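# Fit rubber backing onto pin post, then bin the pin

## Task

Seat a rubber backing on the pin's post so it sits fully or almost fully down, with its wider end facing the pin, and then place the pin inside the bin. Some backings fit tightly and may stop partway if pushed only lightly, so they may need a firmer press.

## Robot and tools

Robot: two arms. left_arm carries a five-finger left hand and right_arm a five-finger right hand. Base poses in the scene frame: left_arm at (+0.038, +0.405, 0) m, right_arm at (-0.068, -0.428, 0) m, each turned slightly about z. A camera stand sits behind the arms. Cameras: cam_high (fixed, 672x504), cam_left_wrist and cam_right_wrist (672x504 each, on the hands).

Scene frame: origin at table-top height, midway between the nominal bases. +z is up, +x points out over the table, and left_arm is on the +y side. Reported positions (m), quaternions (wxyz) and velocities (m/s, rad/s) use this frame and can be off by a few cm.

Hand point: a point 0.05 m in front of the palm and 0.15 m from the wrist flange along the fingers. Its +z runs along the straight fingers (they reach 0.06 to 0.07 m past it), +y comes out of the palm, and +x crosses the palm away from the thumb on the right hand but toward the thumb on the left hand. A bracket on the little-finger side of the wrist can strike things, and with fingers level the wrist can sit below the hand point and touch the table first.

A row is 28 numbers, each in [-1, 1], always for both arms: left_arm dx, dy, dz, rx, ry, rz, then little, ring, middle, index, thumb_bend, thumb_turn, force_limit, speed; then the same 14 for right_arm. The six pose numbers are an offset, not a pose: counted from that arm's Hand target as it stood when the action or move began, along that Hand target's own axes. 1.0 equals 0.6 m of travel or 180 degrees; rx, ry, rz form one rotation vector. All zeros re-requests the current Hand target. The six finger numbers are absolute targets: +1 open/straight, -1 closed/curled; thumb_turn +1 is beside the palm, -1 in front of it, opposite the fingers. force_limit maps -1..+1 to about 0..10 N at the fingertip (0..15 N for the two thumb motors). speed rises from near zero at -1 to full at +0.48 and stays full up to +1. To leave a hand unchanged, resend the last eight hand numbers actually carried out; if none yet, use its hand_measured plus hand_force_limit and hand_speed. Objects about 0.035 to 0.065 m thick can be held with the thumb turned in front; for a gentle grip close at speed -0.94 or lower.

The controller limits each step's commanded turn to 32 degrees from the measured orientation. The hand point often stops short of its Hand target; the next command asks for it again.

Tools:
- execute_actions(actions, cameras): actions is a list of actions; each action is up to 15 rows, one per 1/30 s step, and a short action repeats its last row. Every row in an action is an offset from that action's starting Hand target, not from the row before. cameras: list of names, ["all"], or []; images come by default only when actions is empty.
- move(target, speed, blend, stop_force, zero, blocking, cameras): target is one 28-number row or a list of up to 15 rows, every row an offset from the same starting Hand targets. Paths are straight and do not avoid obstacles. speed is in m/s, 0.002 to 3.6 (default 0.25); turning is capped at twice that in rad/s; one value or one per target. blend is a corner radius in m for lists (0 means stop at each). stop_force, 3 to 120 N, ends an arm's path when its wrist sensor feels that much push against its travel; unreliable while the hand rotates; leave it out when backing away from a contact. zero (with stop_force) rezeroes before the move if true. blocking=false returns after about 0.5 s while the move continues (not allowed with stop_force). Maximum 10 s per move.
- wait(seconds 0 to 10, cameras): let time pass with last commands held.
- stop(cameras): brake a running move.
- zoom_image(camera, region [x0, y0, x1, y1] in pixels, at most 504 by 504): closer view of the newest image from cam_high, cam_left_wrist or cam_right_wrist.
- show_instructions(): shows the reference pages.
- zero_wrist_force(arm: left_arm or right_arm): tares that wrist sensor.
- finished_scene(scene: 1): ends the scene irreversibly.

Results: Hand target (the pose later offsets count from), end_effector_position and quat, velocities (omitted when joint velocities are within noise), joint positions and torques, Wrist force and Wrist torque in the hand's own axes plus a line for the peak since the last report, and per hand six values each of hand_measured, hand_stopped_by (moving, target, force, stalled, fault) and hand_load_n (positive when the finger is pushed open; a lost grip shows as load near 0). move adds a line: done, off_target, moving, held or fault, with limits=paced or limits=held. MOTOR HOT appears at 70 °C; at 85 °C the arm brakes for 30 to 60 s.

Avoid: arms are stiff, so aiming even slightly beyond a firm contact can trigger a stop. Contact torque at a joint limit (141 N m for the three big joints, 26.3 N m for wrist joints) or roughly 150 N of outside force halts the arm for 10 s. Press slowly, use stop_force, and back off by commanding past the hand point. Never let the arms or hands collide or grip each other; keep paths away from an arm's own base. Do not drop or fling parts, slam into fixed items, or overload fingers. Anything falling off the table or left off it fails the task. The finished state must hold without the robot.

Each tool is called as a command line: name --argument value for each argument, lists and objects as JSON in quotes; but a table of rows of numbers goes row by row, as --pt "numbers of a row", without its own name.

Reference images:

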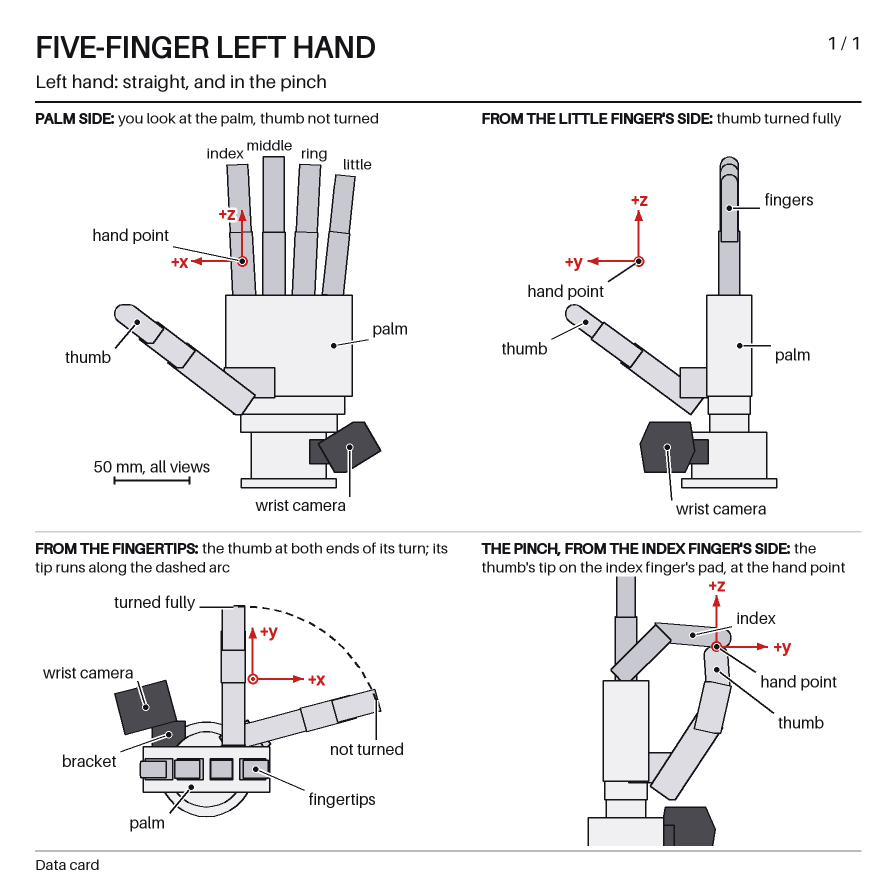

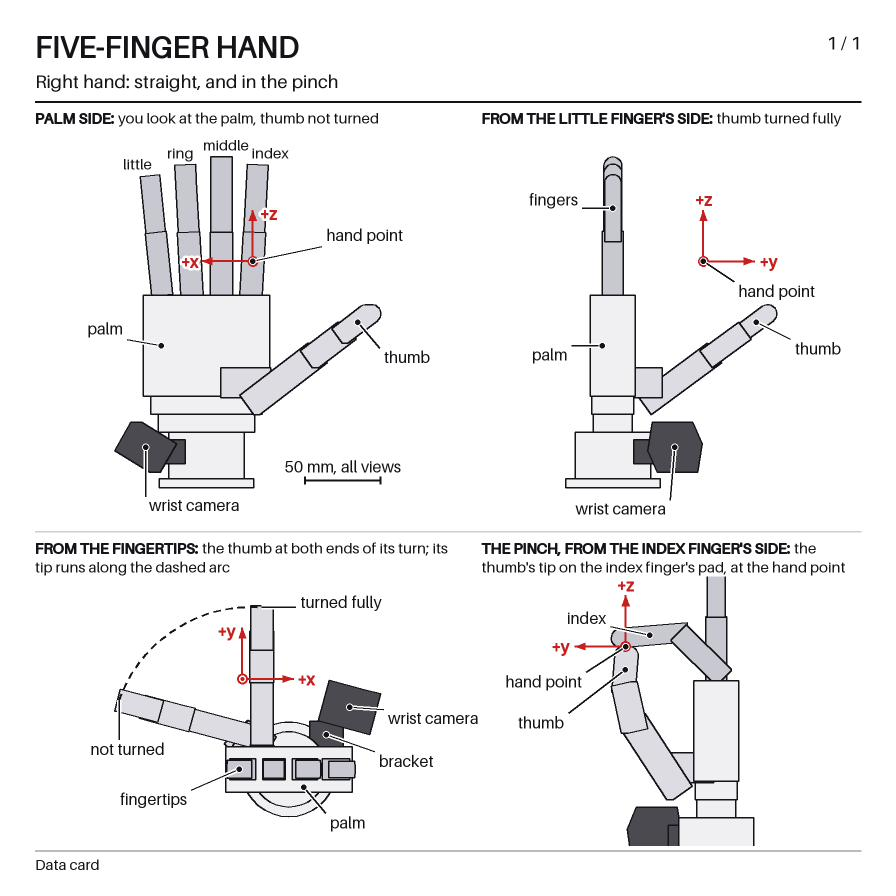

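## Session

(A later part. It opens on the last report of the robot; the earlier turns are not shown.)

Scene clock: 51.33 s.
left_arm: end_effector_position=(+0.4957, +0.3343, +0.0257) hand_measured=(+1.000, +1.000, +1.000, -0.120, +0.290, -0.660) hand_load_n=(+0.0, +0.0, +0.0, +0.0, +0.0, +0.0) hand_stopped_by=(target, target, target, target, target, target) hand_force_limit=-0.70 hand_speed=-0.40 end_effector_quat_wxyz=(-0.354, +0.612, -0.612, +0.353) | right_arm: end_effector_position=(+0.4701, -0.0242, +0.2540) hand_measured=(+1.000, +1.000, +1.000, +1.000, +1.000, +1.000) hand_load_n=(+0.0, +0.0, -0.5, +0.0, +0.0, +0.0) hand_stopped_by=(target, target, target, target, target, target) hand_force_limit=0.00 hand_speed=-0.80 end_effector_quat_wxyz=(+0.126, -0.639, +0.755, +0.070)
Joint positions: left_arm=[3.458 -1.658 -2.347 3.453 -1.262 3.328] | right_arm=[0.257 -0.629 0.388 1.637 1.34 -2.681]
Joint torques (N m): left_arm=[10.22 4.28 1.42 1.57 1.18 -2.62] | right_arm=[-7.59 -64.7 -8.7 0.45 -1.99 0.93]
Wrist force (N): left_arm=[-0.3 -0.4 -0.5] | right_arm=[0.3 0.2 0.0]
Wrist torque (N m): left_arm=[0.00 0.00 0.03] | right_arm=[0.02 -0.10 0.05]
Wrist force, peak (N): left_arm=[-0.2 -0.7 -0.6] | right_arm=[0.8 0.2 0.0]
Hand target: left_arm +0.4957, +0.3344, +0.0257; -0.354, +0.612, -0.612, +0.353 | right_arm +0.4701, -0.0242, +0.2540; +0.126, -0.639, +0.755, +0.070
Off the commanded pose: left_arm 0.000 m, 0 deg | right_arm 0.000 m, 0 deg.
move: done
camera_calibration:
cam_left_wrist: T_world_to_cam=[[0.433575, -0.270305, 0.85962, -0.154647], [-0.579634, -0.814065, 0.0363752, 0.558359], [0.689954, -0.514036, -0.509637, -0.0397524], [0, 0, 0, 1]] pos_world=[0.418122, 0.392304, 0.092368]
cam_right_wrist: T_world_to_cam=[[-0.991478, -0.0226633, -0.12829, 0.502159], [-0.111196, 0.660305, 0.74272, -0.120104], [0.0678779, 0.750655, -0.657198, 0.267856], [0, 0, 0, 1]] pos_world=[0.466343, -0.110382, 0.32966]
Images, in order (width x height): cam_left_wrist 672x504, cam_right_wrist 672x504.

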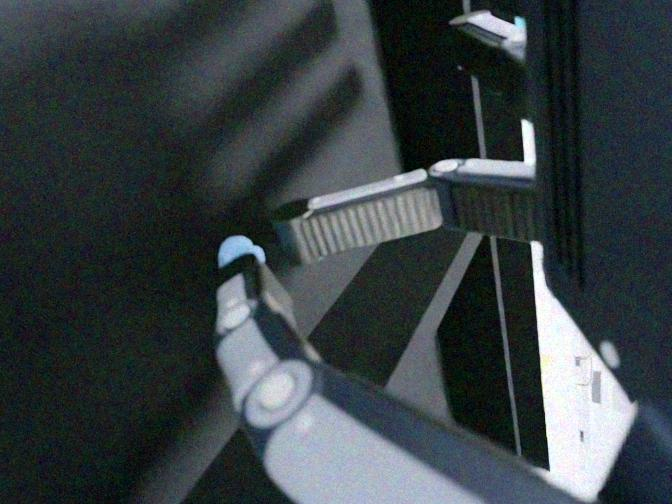

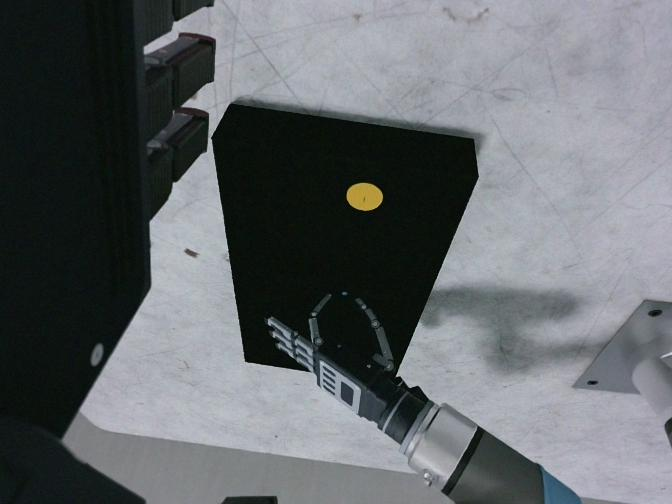

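move --target '[0,0.0231,0.0133,0,0,0,1,1,1,-0.12,0.29,-0.66,-0.7,-0.4,0,0,0,0,0,0,1,1,1,1,1,1,0,-0.8]' --speed 0.015 --stop_force 3 --cameras '["cam_left_wrist","cam_right_wrist"]'

zoom_image --camera "cam_left_wrist" --region '[180, 180, 360, 340]'

zoom_image --camera "cam_right_wrist" --region '[290, 260, 400, 345]'

Scene clock: 53.93 s.
left_arm: end_effector_position=(+0.4957, +0.3344, +0.0200) hand_measured=(+1.000, +1.000, +1.000, -0.120, +0.290, -0.660) hand_load_n=(+0.0, +0.0, +0.0, -0.5, +0.0, +0.0) hand_stopped_by=(target, target, target, target, target, target) hand_force_limit=-0.70 hand_speed=-0.40 end_effector_quat_wxyz=(-0.354, +0.612, -0.612, +0.353) | right_arm: end_effector_position=(+0.4701, -0.0242, +0.2540) hand_measured=(+1.000, +1.000, +1.000, +1.000, +1.000, +1.000) hand_load_n=(+0.0, +0.0, +0.0, +0.0, +0.0, +0.0) hand_stopped_by=(target, target, target, target, target, target) hand_force_limit=0.00 hand_speed=-0.80 end_effector_quat_wxyz=(+0.126, -0.639, +0.755, +0.070)
Joint positions: left_arm=[3.458 -1.673 -2.353 3.474 -1.262 3.328] | right_arm=[0.257 -0.629 0.388 1.637 1.34 -2.681]
Joint torques (N m): left_arm=[6.02 29.36 22.75 -1.62 -1.26 -0.28] | right_arm=[-7.64 -64.93 -9.02 0.67 -1.97 0.82]
Wrist force (N): left_arm=[-0.6 -4.4 -1.7] | right_arm=[0.5 0.1 0.0]
Wrist torque (N m): left_arm=[-0.06 0.02 0.05] | right_arm=[0.00 -0.14 0.06]
Wrist force, peak (N): left_arm=[-0.4 -17.4 -6.3] | right_arm=[0.7 0.6 0.1]
Hand target: left_arm +0.4957, +0.3344, +0.0200; -0.354, +0.612, -0.612, +0.353 (not the last commanded pose) | right_arm +0.4701, -0.0242, +0.2540; +0.126, -0.639, +0.755, +0.070
Off the commanded pose: left_arm 0.010 m, 0 deg | right_arm 0.000 m, 0 deg.
move: contact (left_arm)
camera_calibration:
cam_left_wrist: T_world_to_cam=[[0.433451, -0.270161, 0.859729, -0.149761], [-0.57958, -0.814102, 0.0363853, 0.558558], [0.690077, -0.514053, -0.509454, -0.042718], [0, 0, 0, 1]] pos_world=[0.418122, 0.392304, 0.086668]
cam_right_wrist: T_world_to_cam=[[-0.991478, -0.0226633, -0.12829, 0.502159], [-0.111196, 0.660305, 0.74272, -0.120104], [0.0678779, 0.750655, -0.657198, 0.267856], [0, 0, 0, 1]] pos_world=[0.466343, -0.110382, 0.32966]
Images, in order (width x height): cam_left_wrist 672x504, cam_right_wrist 672x504.

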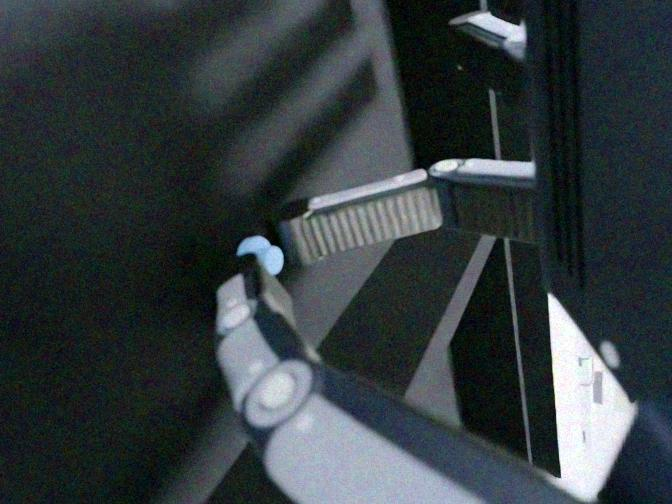

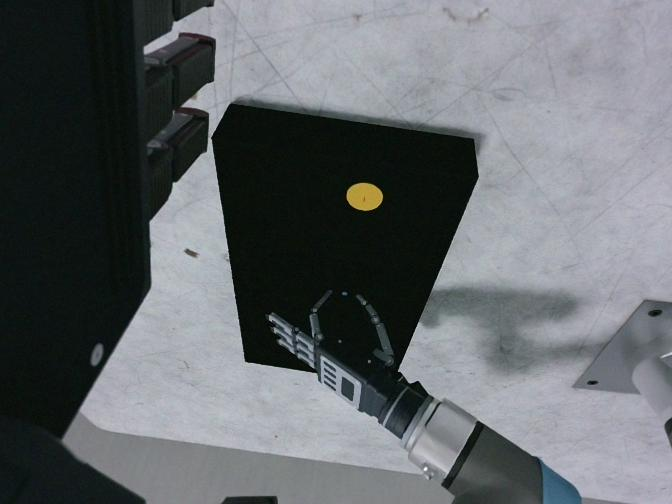

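Scaled by 2.800 from the camera's 672x504 image, which has a finer 960x720 frame.

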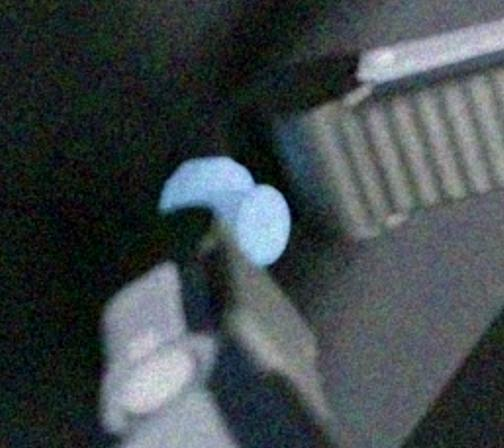

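Scaled by 4.582 from the camera's 672x504 image, which has a finer 960x720 frame.

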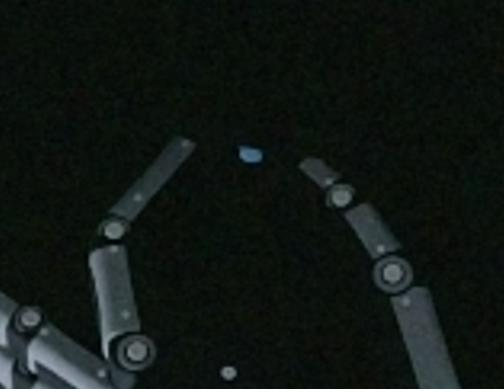

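move --target '[-0.0018,0.0001,-0.0036,0,0,0,1,1,1,-0.12,0.29,-0.66,-0.7,-0.4,0,0,0,0,0,0,1,1,1,1,1,1,0,-0.8]' --speed 0.02

execute_actions --actions '[[[0,0,0,0,0,0,1,1,1,-0.17,0.255,-0.66,-0.7,-0.8,0,0,0,0,0,0,1,1,1,1,1,1,0,-0.8]]]' --cameras '["cam_left_wrist","cam_right_wrist"]'

zoom_image --camera "cam_left_wrist" --region '[180, 180, 360, 340]'

zoom_image --camera "cam_right_wrist" --region '[290, 260, 400, 345]'

Scene clock: 57.27 s.
left_arm: end_effector_position=(+0.4939, +0.3354, +0.0210) hand_measured=(+1.000, +1.000, +1.000, -0.120, +0.290, -0.660) hand_load_n=(+0.0, +0.0, +0.0, +0.0, +0.0, +0.0) hand_stopped_by=(target, target, target, target, target, target) hand_force_limit=-0.70 hand_speed=-0.40 end_effector_quat_wxyz=(-0.354, +0.612, -0.612, +0.353) | right_arm: end_effector_position=(+0.4701, -0.0242, +0.2540) hand_measured=(+1.000, +1.000, +1.000, +1.000, +1.000, +1.000) hand_load_n=(+0.0, +0.0, +0.0, +0.0, +0.0, +0.0) hand_stopped_by=(target, target, target, target, target, target) hand_force_limit=0.00 hand_speed=-0.80 end_effector_quat_wxyz=(+0.126, -0.639, +0.755, +0.070)
Joint positions: left_arm=[3.464 -1.666 -2.357 3.47 -1.256 3.332] | right_arm=[0.257 -0.629 0.388 1.637 1.34 -2.681]
Joint torques (N m): left_arm=[9.5 31.71 2.14 -1.02 1.13 2.9] | right_arm=[-8.04 -64.42 -9.47 0.38 -2.04 1.05]
Wrist force (N): left_arm=[-0.4 -0.7 -0.6] | right_arm=[0.5 0.4 0.2]
Wrist torque (N m): left_arm=[-0.05 0.02 -0.11] | right_arm=[0.04 -0.14 0.07]
Wrist force, peak (N): left_arm=[-0.2 -4.5 -2.2] | right_arm=[0.6 0.5 0.1]
Hand target: left_arm +0.4938, +0.3354, +0.0211; -0.354, +0.612, -0.612, +0.353 | right_arm +0.4701, -0.0242, +0.2540; +0.126, -0.639, +0.755, +0.070
Off the commanded pose: left_arm 0.000 m, 0 deg | right_arm 0.000 m, 0 deg.
move: done

Scene clock: 57.97 s.
left_arm: end_effector_position=(+0.4938, +0.3354, +0.0211) hand_measured=(+1.000, +1.000, +1.000, -0.170, +0.256, -0.660) hand_load_n=(+0.0, +0.5, +0.0, +0.0, +0.0, +0.0) hand_stopped_by=(target, target, target, target, target, target) hand_force_limit=-0.70 hand_speed=-0.80 end_effector_quat_wxyz=(-0.354, +0.612, -0.612, +0.353) | right_arm: end_effector_position=(+0.4701, -0.0242, +0.2540) hand_measured=(+1.000, +1.000, +1.000, +1.000, +1.000, +1.000) hand_load_n=(+0.0, +0.0, +0.0, +0.0, +0.0, +0.0) hand_stopped_by=(target, target, target, target, target, target) hand_force_limit=0.00 hand_speed=-0.80 end_effector_quat_wxyz=(+0.126, -0.639, +0.755, +0.070)
Joint positions: left_arm=[3.465 -1.665 -2.357 3.47 -1.256 3.332] | right_arm=[0.257 -0.629 0.388 1.637 1.34 -2.681]
Joint torques (N m): left_arm=[10.61 30.58 1.85 -1.06 1.12 2.73] | right_arm=[-7.82 -65.02 -8.42 0.35 -2.05 0.71]
Wrist force (N): left_arm=[-0.3 -0.3 -0.6] | right_arm=[0.4 0.4 -0.2]
Wrist torque (N m): left_arm=[0.02 0.00 -0.11] | right_arm=[0.06 -0.12 0.07]
Wrist force, peak (N): left_arm=[-0.2 -0.5 -0.7] | right_arm=[0.6 0.5 -0.1]
Hand target: left_arm +0.4938, +0.3354, +0.0211; -0.354, +0.612, -0.612, +0.353 | right_arm +0.4701, -0.0242, +0.2540; +0.126, -0.639, +0.755, +0.070
Off the commanded pose: left_arm 0.000 m, 0 deg | right_arm 0.000 m, 0 deg.
camera_calibration:
cam_left_wrist: T_world_to_cam=[[0.433426, -0.270196, 0.85973, -0.149589], [-0.579599, -0.814091, 0.0363482, 0.558237], [0.690077, -0.514053, -0.509454, -0.0403322], [0, 0, 0, 1]] pos_world=[0.416222, 0.393304, 0.087768]
cam_right_wrist: T_world_to_cam=[[-0.991478, -0.0226633, -0.12829, 0.502159], [-0.111196, 0.660305, 0.74272, -0.120104], [0.0678779, 0.750655, -0.657198, 0.267856], [0, 0, 0, 1]] pos_world=[0.466343, -0.110382, 0.32966]
Images, in order (width x height): cam_left_wrist 672x504, cam_right_wrist 672x504.

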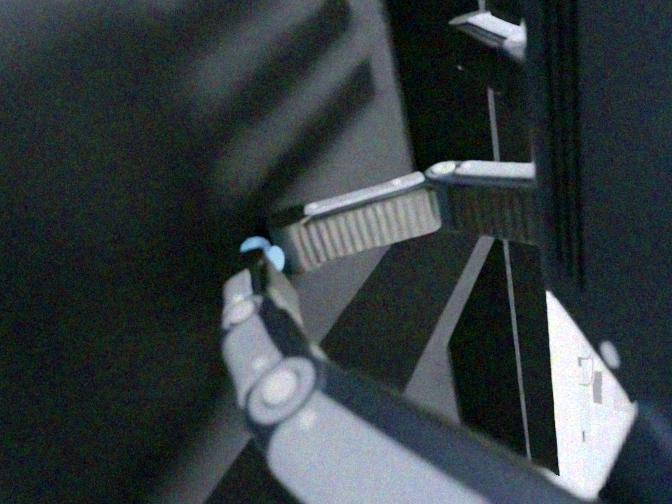

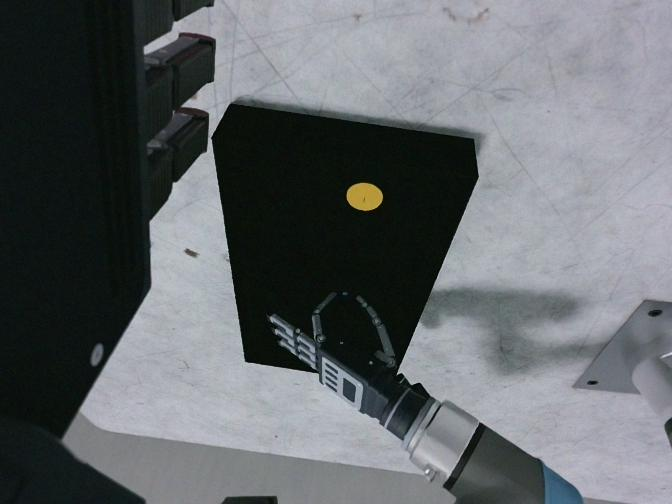

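Scaled by 2.800 from the camera's 672x504 image, which has a finer 960x720 frame.

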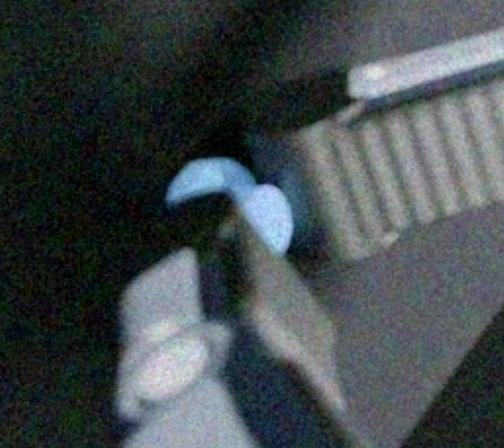

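Scaled by 4.582 from the camera's 672x504 image, which has a finer 960x720 frame.

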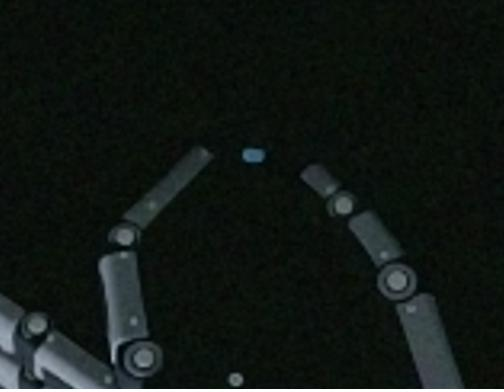

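execute_actions --actions '[[[0,0,0,0,0,0,1,1,1,-0.3,0.15,-0.66,-0.6,-0.9,0,0,0,0,0,0,1,1,1,1,1,1,0,-0.8]],[[0,0,0,0,0,0,1,1,1,-0.3,0.15,-0.66,-0.6,-0.9,0,0,0,0,0,0,1,1,1,1,1,1,0,-0.8]]]' --cameras '["cam_left_wrist","cam_right_wrist"]'

zoom_image --camera "cam_left_wrist" --region '[180, 180, 360, 340]'

zoom_image --camera "cam_right_wrist" --region '[290, 260, 400, 345]'

Scene clock: 71.83 s.
left_arm: end_effector_position=(+0.4938, +0.3354, +0.0211) hand_measured=(+1.000, +1.000, +1.000, -0.244, +0.152, -0.660) hand_load_n=(+0.0, +0.0, +0.0, +2.0, +2.0, +0.0) hand_stopped_by=(target, target, target, force, target, target) hand_force_limit=-0.60 hand_speed=-0.90 end_effector_quat_wxyz=(-0.354, +0.612, -0.612, +0.353) | right_arm: end_effector_position=(+0.4701, -0.0242, +0.2540) hand_measured=(+1.000, +1.000, +1.000, +1.000, +1.000, +1.000) hand_load_n=(+0.0, +0.0, +0.0, +0.0, +0.0, -0.5) hand_stopped_by=(target, target, target, target, target, target) hand_force_limit=0.00 hand_speed=-0.80 end_effector_quat_wxyz=(+0.126, -0.639, +0.755, +0.070)
Joint positions: left_arm=[3.465 -1.665 -2.357 3.47 -1.256 3.332] | right_arm=[0.257 -0.629 0.388 1.637 1.34 -2.681]
Joint torques (N m): left_arm=[9.81 28.83 1.83 -1.05 0.65 2.77] | right_arm=[-7.67 -64.99 -8.59 0.27 -2.1 0.85]
Wrist force (N): left_arm=[-0.2 -0.3 -0.7] | right_arm=[0.6 0.2 0.1]
Wrist torque (N m): left_arm=[0.03 -0.02 -0.11] | right_arm=[0.02 -0.16 0.07]
Wrist force, peak (N): left_arm=[-0.1 -1.7 -0.7] | right_arm=[0.6 0.4 0.4]
Hand target: left_arm +0.4938, +0.3354, +0.0211; -0.354, +0.612, -0.612, +0.353 | right_arm +0.4701, -0.0242, +0.2540; +0.126, -0.639, +0.755, +0.070
Off the commanded pose: left_arm 0.000 m, 0 deg | right_arm 0.000 m, 0 deg.
camera_calibration:
cam_left_wrist: T_world_to_cam=[[0.433426, -0.270196, 0.85973, -0.149589], [-0.579599, -0.814091, 0.0363482, 0.558237], [0.690077, -0.514053, -0.509454, -0.0403322], [0, 0, 0, 1]] pos_world=[0.416222, 0.393304, 0.087768]
cam_right_wrist: T_world_to_cam=[[-0.991478, -0.0226633, -0.12829, 0.502159], [-0.111196, 0.660305, 0.74272, -0.120104], [0.0678779, 0.750655, -0.657198, 0.267856], [0, 0, 0, 1]] pos_world=[0.466343, -0.110382, 0.32966]
Images, in order (width x height): cam_left_wrist 672x504, cam_right_wrist 672x504.

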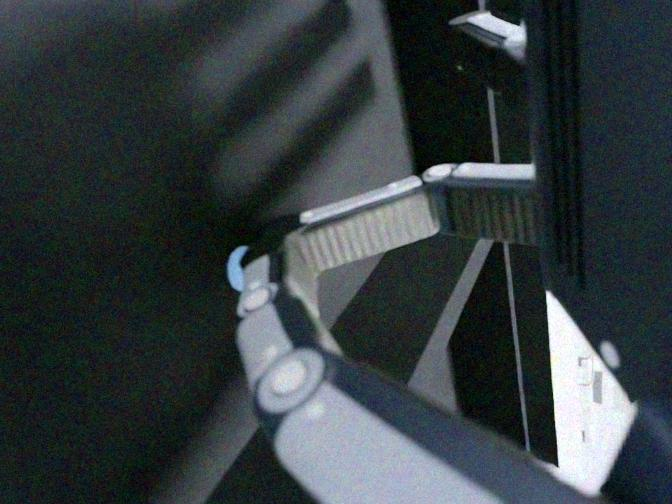

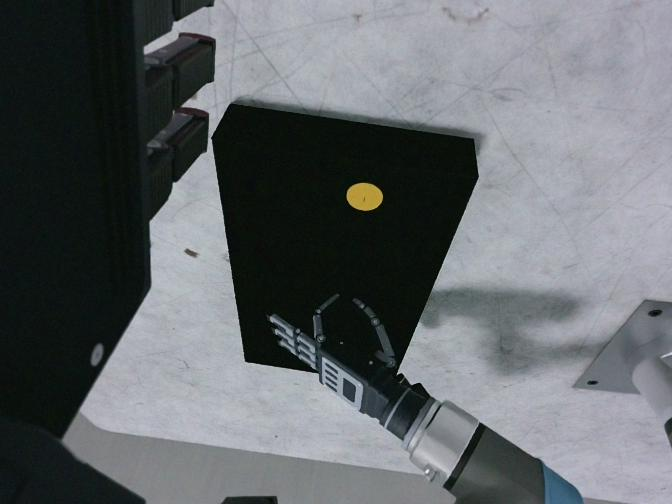

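Scaled by 2.800 from the camera's 672x504 image, which has a finer 960x720 frame.

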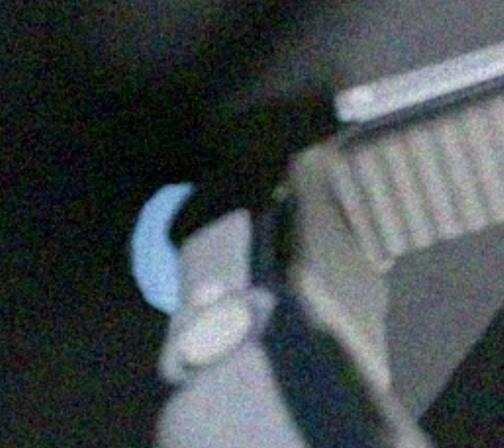

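Scaled by 4.582 from the camera's 672x504 image, which has a finer 960x720 frame.

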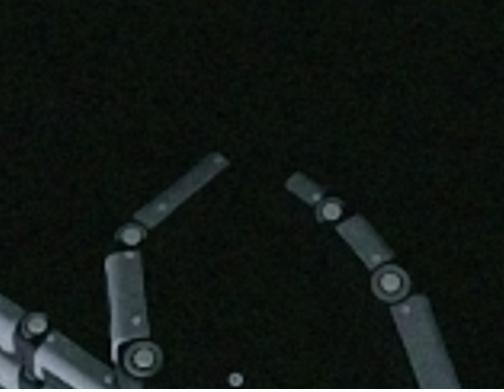

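move --target '[0,-0.0433,-0.025,0,0,0,1,1,1,-0.3,0.15,-0.66,-0.6,-0.9,0,0,0,0,0,0,1,1,1,1,1,1,0,-0.8]' --speed 0.06 --cameras '["cam_left_wrist","cam_right_wrist"]'

zoom_image --camera "cam_left_wrist" --region '[160, 160, 360, 340]'

zoom_image --camera "cam_right_wrist" --region '[290, 260, 400, 345]'

Scene clock: 75.70 s.
left_arm: end_effector_position=(+0.4937, +0.3354, +0.0510) hand_measured=(+1.000, +1.000, +1.000, -0.244, +0.152, -0.660) hand_load_n=(+0.0, +0.0, +0.0, +2.0, +2.0, +0.0) hand_stopped_by=(target, target, target, force, target, target) hand_force_limit=-0.60 hand_speed=-0.90 end_effector_quat_wxyz=(-0.354, +0.612, -0.612, +0.353) | right_arm: end_effector_position=(+0.4701, -0.0242, +0.2540) hand_measured=(+1.000, +1.000, +1.000, +1.000, +1.000, +1.000) hand_load_n=(+0.0, +0.0, +0.0, +0.0, +0.0, +0.0) hand_stopped_by=(target, target, target, target, target, target) hand_force_limit=0.00 hand_speed=-0.80 end_effector_quat_wxyz=(+0.126, -0.639, +0.755, +0.070)
Joint positions: left_arm=[3.465 -1.593 -2.323 3.364 -1.256 3.332] | right_arm=[0.257 -0.629 0.388 1.637 1.34 -2.681]
Joint torques (N m): left_arm=[9.98 28.72 24.42 -1.19 1.05 2.8] | right_arm=[-7.37 -65.17 -9.95 0.23 -2 0.83]
Wrist force (N): left_arm=[-0.3 -0.5 -0.3] | right_arm=[0.3 0.3 -0.1]
Wrist torque (N m): left_arm=[-0.03 0.01 -0.08] | right_arm=[0.05 -0.10 0.06]
Wrist force, peak (N): left_arm=[-0.4 -0.2 -0.9] | right_arm=[0.9 0.1 0.1]
Hand target: left_arm +0.4937, +0.3354, +0.0511; -0.354, +0.612, -0.612, +0.353 | right_arm +0.4701, -0.0242, +0.2540; +0.126, -0.639, +0.755, +0.070
Off the commanded pose: left_arm 0.000 m, 0 deg | right_arm 0.000 m, 0 deg.
move: done
camera_calibration:
cam_left_wrist: T_world_to_cam=[[0.433426, -0.270196, 0.85973, -0.175252], [-0.579599, -0.814091, 0.0363482, 0.557092], [0.690077, -0.514053, -0.509454, -0.0250305], [0, 0, 0, 1]] pos_world=[0.416122, 0.393304, 0.117668]
cam_right_wrist: T_world_to_cam=[[-0.991478, -0.0226633, -0.12829, 0.502159], [-0.111196, 0.660305, 0.74272, -0.120104], [0.0678779, 0.750655, -0.657198, 0.267856], [0, 0, 0, 1]] pos_world=[0.466343, -0.110382, 0.32966]
Images, in order (width x height): cam_left_wrist 672x504, cam_right_wrist 672x504.

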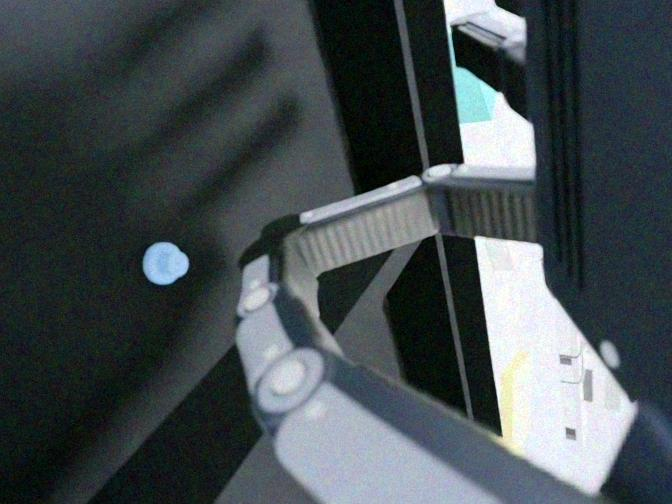

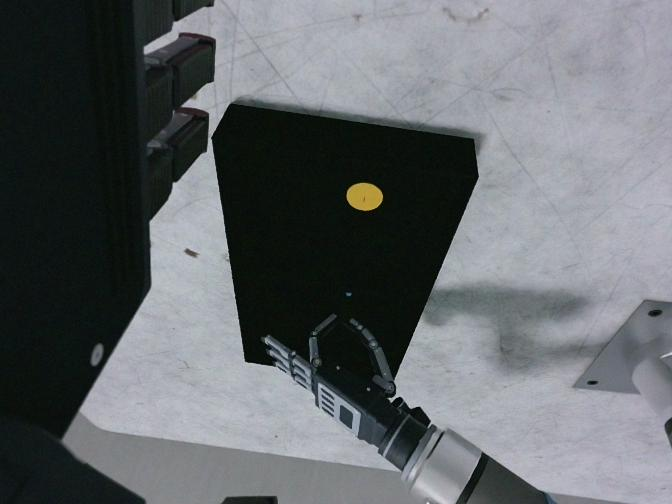

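Scaled by 2.520 from the camera's 672x504 image, which has a finer 960x720 frame.

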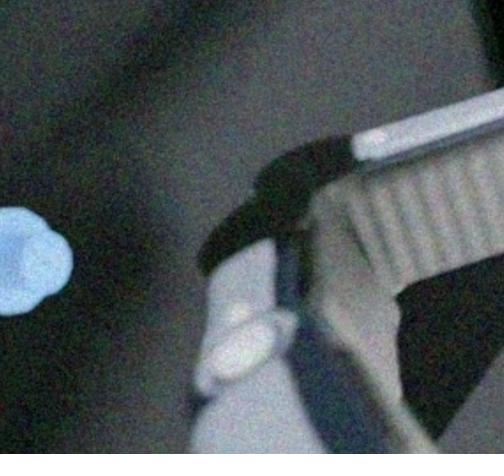

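Scaled by 4.582 from the camera's 672x504 image, which has a finer 960x720 frame.

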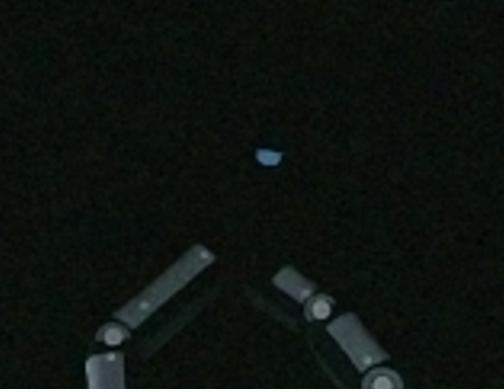

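zoom_image --camera "cam_left_wrist" --region '[130, 230, 210, 300]'

Scaled by 6.300 from the camera's 672x504 image, which has a finer 960x720 frame.

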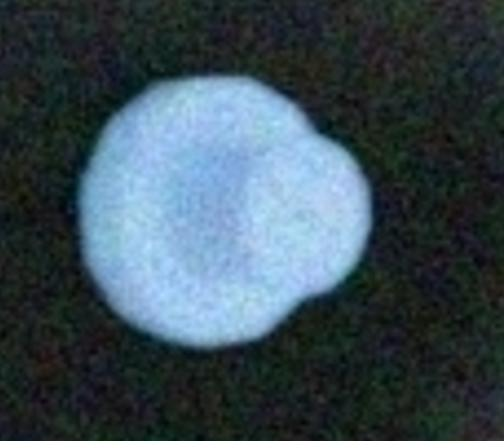

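move --target '[0.0015,0.0326,0.01383,0,0,0,1,1,1,-0.12,0.275,-0.66,-0.6,-0.5,0,0,0,0,0,0,1,1,1,1,1,1,0,-0.8]' --speed 0.06

move --target '[0,0.0202,0.01167,0,0,0,1,1,1,-0.12,0.275,-0.66,-0.6,-0.5,0,0,0,0,0,0,1,1,1,1,1,1,0,-0.8]' --speed 0.006 --stop_force 3 --cameras '["cam_left_wrist","cam_right_wrist"]'

zoom_image --camera "cam_left_wrist" --region '[180, 180, 360, 340]'

zoom_image --camera "cam_right_wrist" --region '[290, 260, 400, 345]'

Scene clock: 80.20 s.
left_arm: end_effector_position=(+0.4912, +0.3346, +0.0301) hand_measured=(+1.000, +1.000, +1.000, -0.120, +0.276, -0.660) hand_load_n=(+0.0, +0.0, +0.0, +0.0, +0.0, +0.0) hand_stopped_by=(target, target, target, target, target, target) hand_force_limit=-0.60 hand_speed=-0.50 end_effector_quat_wxyz=(-0.354, +0.612, -0.612, +0.353) | right_arm: end_effector_position=(+0.4701, -0.0242, +0.2540) hand_measured=(+1.000, +1.000, +1.000, +1.000, +1.000, +1.000) hand_load_n=(+0.0, +0.0, +0.0, +0.0, +0.0, +0.0) hand_stopped_by=(target, target, target, target, target, target) hand_force_limit=0.00 hand_speed=-0.80 end_effector_quat_wxyz=(+0.126, -0.639, +0.755, +0.070)
Joint positions: left_arm=[3.465 -1.637 -2.354 3.438 -1.255 3.332] | right_arm=[0.257 -0.629 0.388 1.637 1.34 -2.681]
Joint torques (N m): left_arm=[-7.71 3.34 2.55 1.53 -0.85 -2.23] | right_arm=[-7.17 -65.18 -9.1 0.39 -2.05 0.87]
Wrist force (N): left_arm=[-0.3 -0.2 -0.6] | right_arm=[0.5 0.2 -0.1]
Wrist torque (N m): left_arm=[0.03 0.00 -0.11] | right_arm=[0.02 -0.13 0.07]
Wrist force, peak (N): left_arm=[-0.6 -0.4 -0.6] | right_arm=[0.6 0.6 0.1]
Hand target: left_arm +0.4912, +0.3345, +0.0300; -0.354, +0.612, -0.612, +0.353 | right_arm +0.4701, -0.0242, +0.2540; +0.126, -0.639, +0.755, +0.070
Off the commanded pose: left_arm 0.000 m, 0 deg | right_arm 0.000 m, 0 deg.
move: done

Scene clock: 83.23 s.
left_arm: end_effector_position=(+0.4912, +0.3345, +0.0200) hand_measured=(+1.000, +1.000, +1.000, -0.120, +0.276, -0.660) hand_load_n=(+0.0, +0.0, +0.0, -0.5, +0.0, +0.0) hand_stopped_by=(target, target, target, target, target, target) hand_force_limit=-0.60 hand_speed=-0.50 end_effector_quat_wxyz=(-0.354, +0.612, -0.612, +0.353) | right_arm: end_effector_position=(+0.4701, -0.0242, +0.2540) hand_measured=(+1.000, +1.000, +1.000, +1.000, +1.000, +1.000) hand_load_n=(+0.0, +0.0, +0.0, +0.0, +0.0, +0.0) hand_stopped_by=(target, target, target, target, target, target) hand_force_limit=0.00 hand_speed=-0.80 end_effector_quat_wxyz=(+0.126, -0.639, +0.755, +0.070)
Joint positions: left_arm=[3.465 -1.662 -2.365 3.474 -1.255 3.332] | right_arm=[0.257 -0.629 0.388 1.637 1.34 -2.681]
Joint torques (N m): left_arm=[-4.79 28.59 22.67 -1.38 0.5 -0.4] | right_arm=[-7.59 -63.5 -9.11 0.38 -2.06 0.87]
Wrist force (N): left_arm=[-0.6 -4.0 -1.6] | right_arm=[0.3 0.3 0.0]
Wrist torque (N m): left_arm=[-0.04 0.03 -0.09] | right_arm=[0.04 -0.11 0.05]
Wrist force, peak (N): left_arm=[-0.3 -9.6 -3.9] | right_arm=[0.7 0.5 0.0]
Hand target: left_arm +0.4912, +0.3345, +0.0200; -0.354, +0.612, -0.612, +0.353 (not the last commanded pose) | right_arm +0.4701, -0.0242, +0.2540; +0.126, -0.639, +0.755, +0.070
Off the commanded pose: left_arm 0.004 m, 0 deg | right_arm 0.000 m, 0 deg.
move: contact (left_arm)
camera_calibration:
cam_left_wrist: T_world_to_cam=[[0.433451, -0.270161, 0.859729, -0.147784], [-0.57958, -0.814102, 0.0363853, 0.556031], [0.690077, -0.514053, -0.509454, -0.0395612], [0, 0, 0, 1]] pos_world=[0.413622, 0.392404, 0.086668]
cam_right_wrist: T_world_to_cam=[[-0.991478, -0.0226633, -0.12829, 0.502159], [-0.111196, 0.660305, 0.74272, -0.120104], [0.0678779, 0.750655, -0.657198, 0.267856], [0, 0, 0, 1]] pos_world=[0.466343, -0.110382, 0.32966]
Images, in order (width x height): cam_left_wrist 672x504, cam_right_wrist 672x504.

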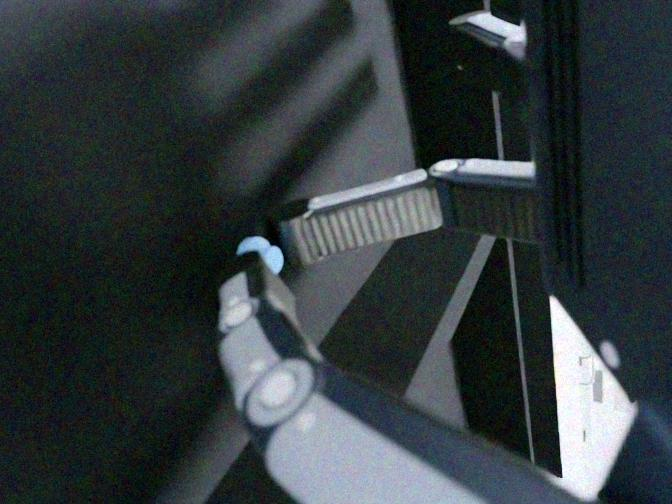

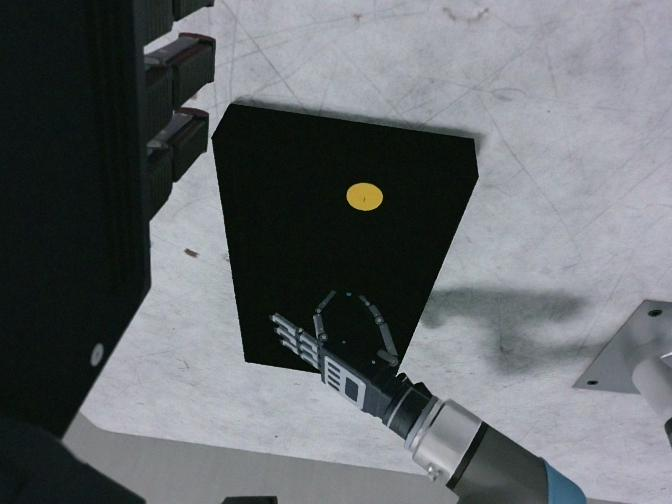

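Scaled by 2.800 from the camera's 672x504 image, which has a finer 960x720 frame.

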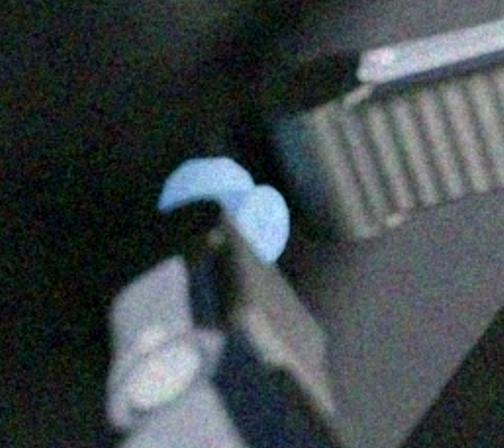

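Scaled by 4.582 from the camera's 672x504 image, which has a finer 960x720 frame.

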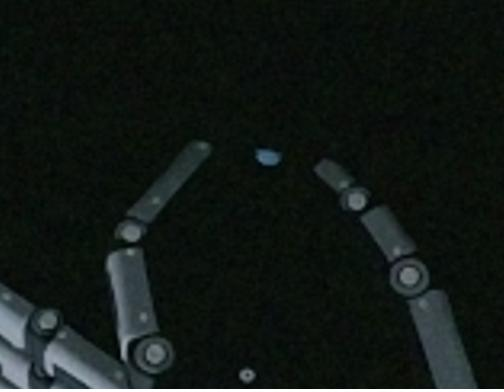

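execute_actions --actions '[[[0,0,0,0,0,0,1,1,1,-0.165,0.235,-0.66,-0.6,-0.8,0,0,0,0,0,0,1,1,1,1,1,1,0,-0.8]]]' --cameras '["cam_left_wrist","cam_right_wrist"]'

zoom_image --camera "cam_left_wrist" --region '[180, 180, 360, 340]'

zoom_image --camera "cam_right_wrist" --region '[290, 260, 400, 345]'

Scene clock: 84.40 s.
left_arm: end_effector_position=(+0.4912, +0.3345, +0.0200) hand_measured=(+1.000, +1.000, +1.000, -0.164, +0.236, -0.660) hand_load_n=(+0.5, +0.0, +0.0, +0.0, +0.0, +0.0) hand_stopped_by=(target, target, target, target, target, target) hand_force_limit=-0.60 hand_speed=-0.80 end_effector_quat_wxyz=(-0.354, +0.612, -0.612, +0.353) | right_arm: end_effector_position=(+0.4701, -0.0242, +0.2540) hand_measured=(+1.000, +1.000, +1.000, +1.000, +1.000, +1.000) hand_load_n=(+0.0, +0.0, +0.0, +0.0, +0.0, +0.0) hand_stopped_by=(target, target, target, target, target, target) hand_force_limit=0.00 hand_speed=-0.80 end_effector_quat_wxyz=(+0.126, -0.639, +0.755, +0.070)
Joint positions: left_arm=[3.465 -1.662 -2.365 3.474 -1.255 3.332] | right_arm=[0.257 -0.629 0.388 1.637 1.34 -2.681]
Joint torques (N m): left_arm=[-4.81 28.8 20.51 -0.25 0.08 -0.36] | right_arm=[-7.72 -64.24 -9.18 0.39 -1.84 0.77]
Wrist force (N): left_arm=[-0.2 0.0 -0.6] | right_arm=[0.6 0.3 0.0]
Wrist torque (N m): left_arm=[0.07 -0.01 -0.12] | right_arm=[0.03 -0.15 0.08]
Wrist force, peak (N): left_arm=[-0.4 -4.2 -1.9] | right_arm=[0.6 0.4 -0.1]
Hand target: left_arm +0.4912, +0.3345, +0.0200; -0.354, +0.612, -0.612, +0.353 | right_arm +0.4701, -0.0242, +0.2540; +0.126, -0.639, +0.755, +0.070
Off the commanded pose: left_arm 0.000 m, 0 deg | right_arm 0.000 m, 0 deg.
camera_calibration:
cam_left_wrist: T_world_to_cam=[[0.433451, -0.270161, 0.859729, -0.147784], [-0.57958, -0.814102, 0.0363853, 0.556031], [0.690077, -0.514053, -0.509454, -0.0395612], [0, 0, 0, 1]] pos_world=[0.413622, 0.392404, 0.086668]
cam_right_wrist: T_world_to_cam=[[-0.991478, -0.0226633, -0.12829, 0.502159], [-0.111196, 0.660305, 0.74272, -0.120104], [0.0678779, 0.750655, -0.657198, 0.267856], [0, 0, 0, 1]] pos_world=[0.466343, -0.110382, 0.32966]
Images, in order (width x height): cam_left_wrist 672x504, cam_right_wrist 672x504.

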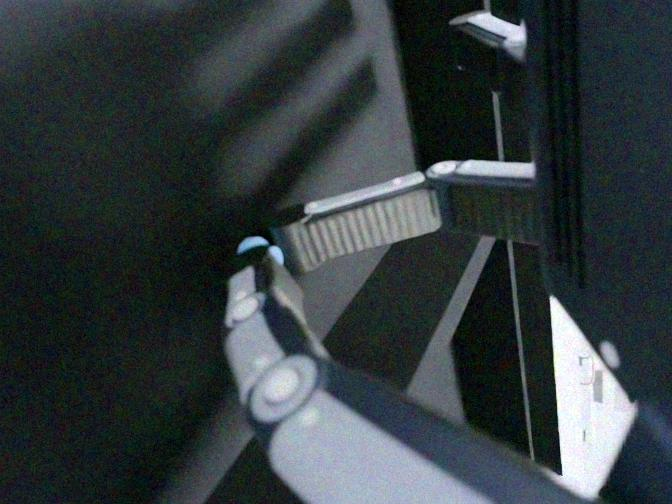

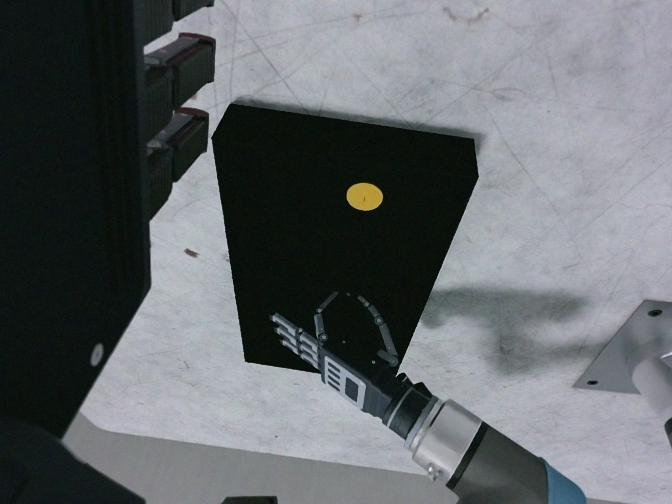

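Scaled by 2.800 from the camera's 672x504 image, which has a finer 960x720 frame.

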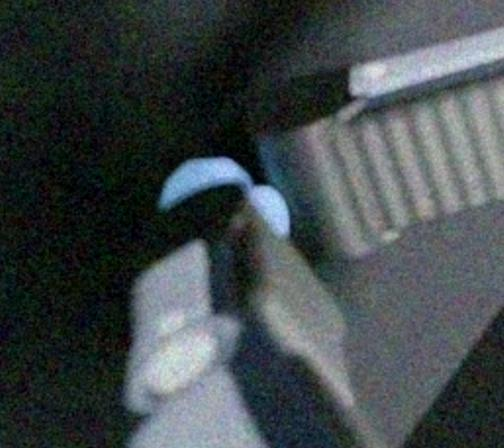

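Scaled by 4.582 from the camera's 672x504 image, which has a finer 960x720 frame.

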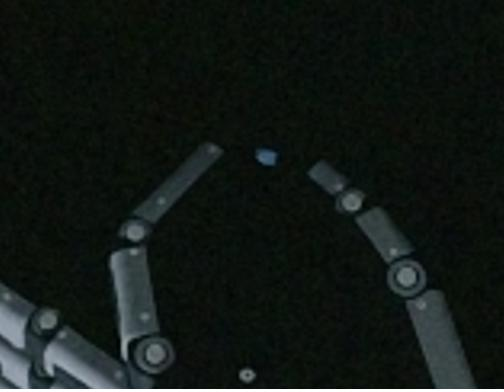

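move --target '[0,0.00433,0.0025,0,0,0,1,1,1,-0.165,0.235,-0.66,-0.6,-0.8,0,0,0,0,0,0,1,1,1,1,1,1,0,-0.8]' --speed 0.004 --stop_force 3

execute_actions --actions '[[[0,0,0,0,0,0,1,1,1,-0.25,0.15,-0.66,-0.4,-0.8,0,0,0,0,0,0,1,1,1,1,1,1,0,-0.8]]]' --cameras '["cam_left_wrist","cam_right_wrist"]'

zoom_image --camera "cam_left_wrist" --region '[180, 180, 360, 340]'

zoom_image --camera "cam_right_wrist" --region '[290, 260, 400, 345]'

Scene clock: 86.60 s.
left_arm: end_effector_position=(+0.4912, +0.3346, +0.0192) hand_measured=(+1.000, +1.000, +1.000, -0.164, +0.236, -0.660) hand_load_n=(+0.0, +0.0, +0.0, -0.5, +0.0, +0.0) hand_stopped_by=(target, target, target, target, target, target) hand_force_limit=-0.60 hand_speed=-0.80 end_effector_quat_wxyz=(-0.354, +0.612, -0.612, +0.353) | right_arm: end_effector_position=(+0.4701, -0.0242, +0.2540) hand_measured=(+1.000, +1.000, +1.000, +1.000, +1.000, +1.000) hand_load_n=(+0.0, +0.0, +0.0, +0.0, +0.0, -0.5) hand_stopped_by=(target, target, target, target, target, target) hand_force_limit=0.00 hand_speed=-0.80 end_effector_quat_wxyz=(+0.126, -0.639, +0.755, +0.070)
Joint positions: left_arm=[3.465 -1.665 -2.366 3.478 -1.255 3.332] | right_arm=[0.257 -0.629 0.388 1.637 1.34 -2.681]
Joint torques (N m): left_arm=[-3.66 28.66 22.09 -1.66 -0.01 -0.03] | right_arm=[-8.1 -64.29 -9.58 0.5 -1.93 0.72]
Wrist force (N): left_arm=[-0.2 -4.6 -1.5] | right_arm=[0.3 0.5 0.0]
Wrist torque (N m): left_arm=[-0.08 -0.03 -0.06] | right_arm=[0.07 -0.11 0.07]
Wrist force, peak (N): left_arm=[-1.0 -8.4 -2.7] | right_arm=[0.7 0.4 0.0]
Hand target: left_arm +0.4912, +0.3346, +0.0192; -0.354, +0.612, -0.612, +0.353 (not the last commanded pose) | right_arm +0.4701, -0.0242, +0.2540; +0.126, -0.639, +0.755, +0.070
Off the commanded pose: left_arm 0.002 m, 0 deg | right_arm 0.000 m, 0 deg.
move: contact (left_arm)

Scene clock: 87.30 s.
left_arm: end_effector_position=(+0.4912, +0.3346, +0.0192) hand_measured=(+1.000, +1.000, +1.000, -0.216, +0.202, -0.660) hand_load_n=(+0.0, +0.0, +0.0, +8.5, +4.5, +0.0) hand_stopped_by=(target, target, target, force, force, target) hand_force_limit=-0.40 hand_speed=-0.80 end_effector_quat_wxyz=(-0.354, +0.612, -0.612, +0.353) | right_arm: end_effector_position=(+0.4701, -0.0242, +0.2540) hand_measured=(+1.000, +1.000, +1.000, +1.000, +1.000, +1.000) hand_load_n=(+0.0, +0.0, +0.0, +0.0, +0.0, +0.0) hand_stopped_by=(target, target, target, target, target, target) hand_force_limit=0.00 hand_speed=-0.80 end_effector_quat_wxyz=(+0.126, -0.639, +0.755, +0.070)
Joint positions: left_arm=[3.465 -1.665 -2.366 3.478 -1.255 3.332] | right_arm=[0.257 -0.629 0.388 1.637 1.34 -2.681]
Joint torques (N m): left_arm=[-4.37 28.78 20.36 1.05 -0.17 -0.03] | right_arm=[-7.73 -64.35 -10.07 0.36 -2.15 0.76]
Wrist force (N): left_arm=[-0.2 -0.1 -0.6] | right_arm=[0.3 0.3 0.1]
Wrist torque (N m): left_arm=[0.05 -0.01 -0.11] | right_arm=[0.02 -0.11 0.06]
Wrist force, peak (N): left_arm=[-0.5 -4.5 -1.7] | right_arm=[0.7 0.5 -0.1]
Hand target: left_arm +0.4912, +0.3346, +0.0192; -0.354, +0.612, -0.612, +0.353 | right_arm +0.4701, -0.0242, +0.2540; +0.126, -0.639, +0.755, +0.070
Off the commanded pose: left_arm 0.000 m, 0 deg | right_arm 0.000 m, 0 deg.
camera_calibration:
cam_left_wrist: T_world_to_cam=[[0.433287, -0.2702, 0.859799, -0.146992], [-0.5796, -0.814095, 0.0362464, 0.556159], [0.690164, -0.514044, -0.509345, -0.039966], [0, 0, 0, 1]] pos_world=[0.413622, 0.392504, 0.085868]
cam_right_wrist: T_world_to_cam=[[-0.991478, -0.0226633, -0.12829, 0.502159], [-0.111196, 0.660305, 0.74272, -0.120104], [0.0678779, 0.750655, -0.657198, 0.267856], [0, 0, 0, 1]] pos_world=[0.466343, -0.110382, 0.32966]
Images, in order (width x height): cam_left_wrist 672x504, cam_right_wrist 672x504.

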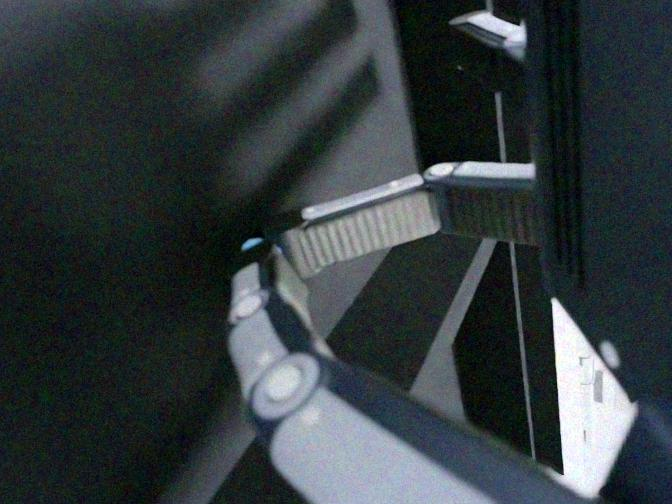

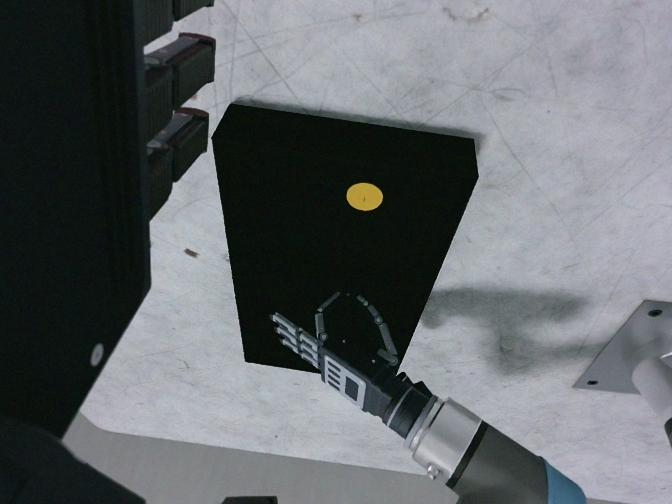

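Scaled by 2.800 from the camera's 672x504 image, which has a finer 960x720 frame.

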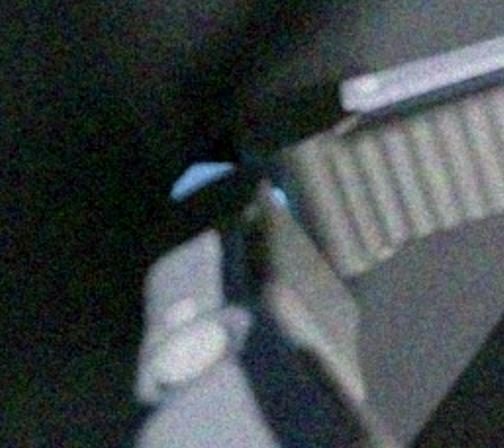

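Scaled by 4.582 from the camera's 672x504 image, which has a finer 960x720 frame.

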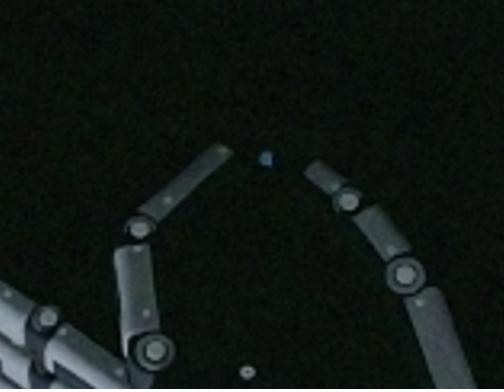

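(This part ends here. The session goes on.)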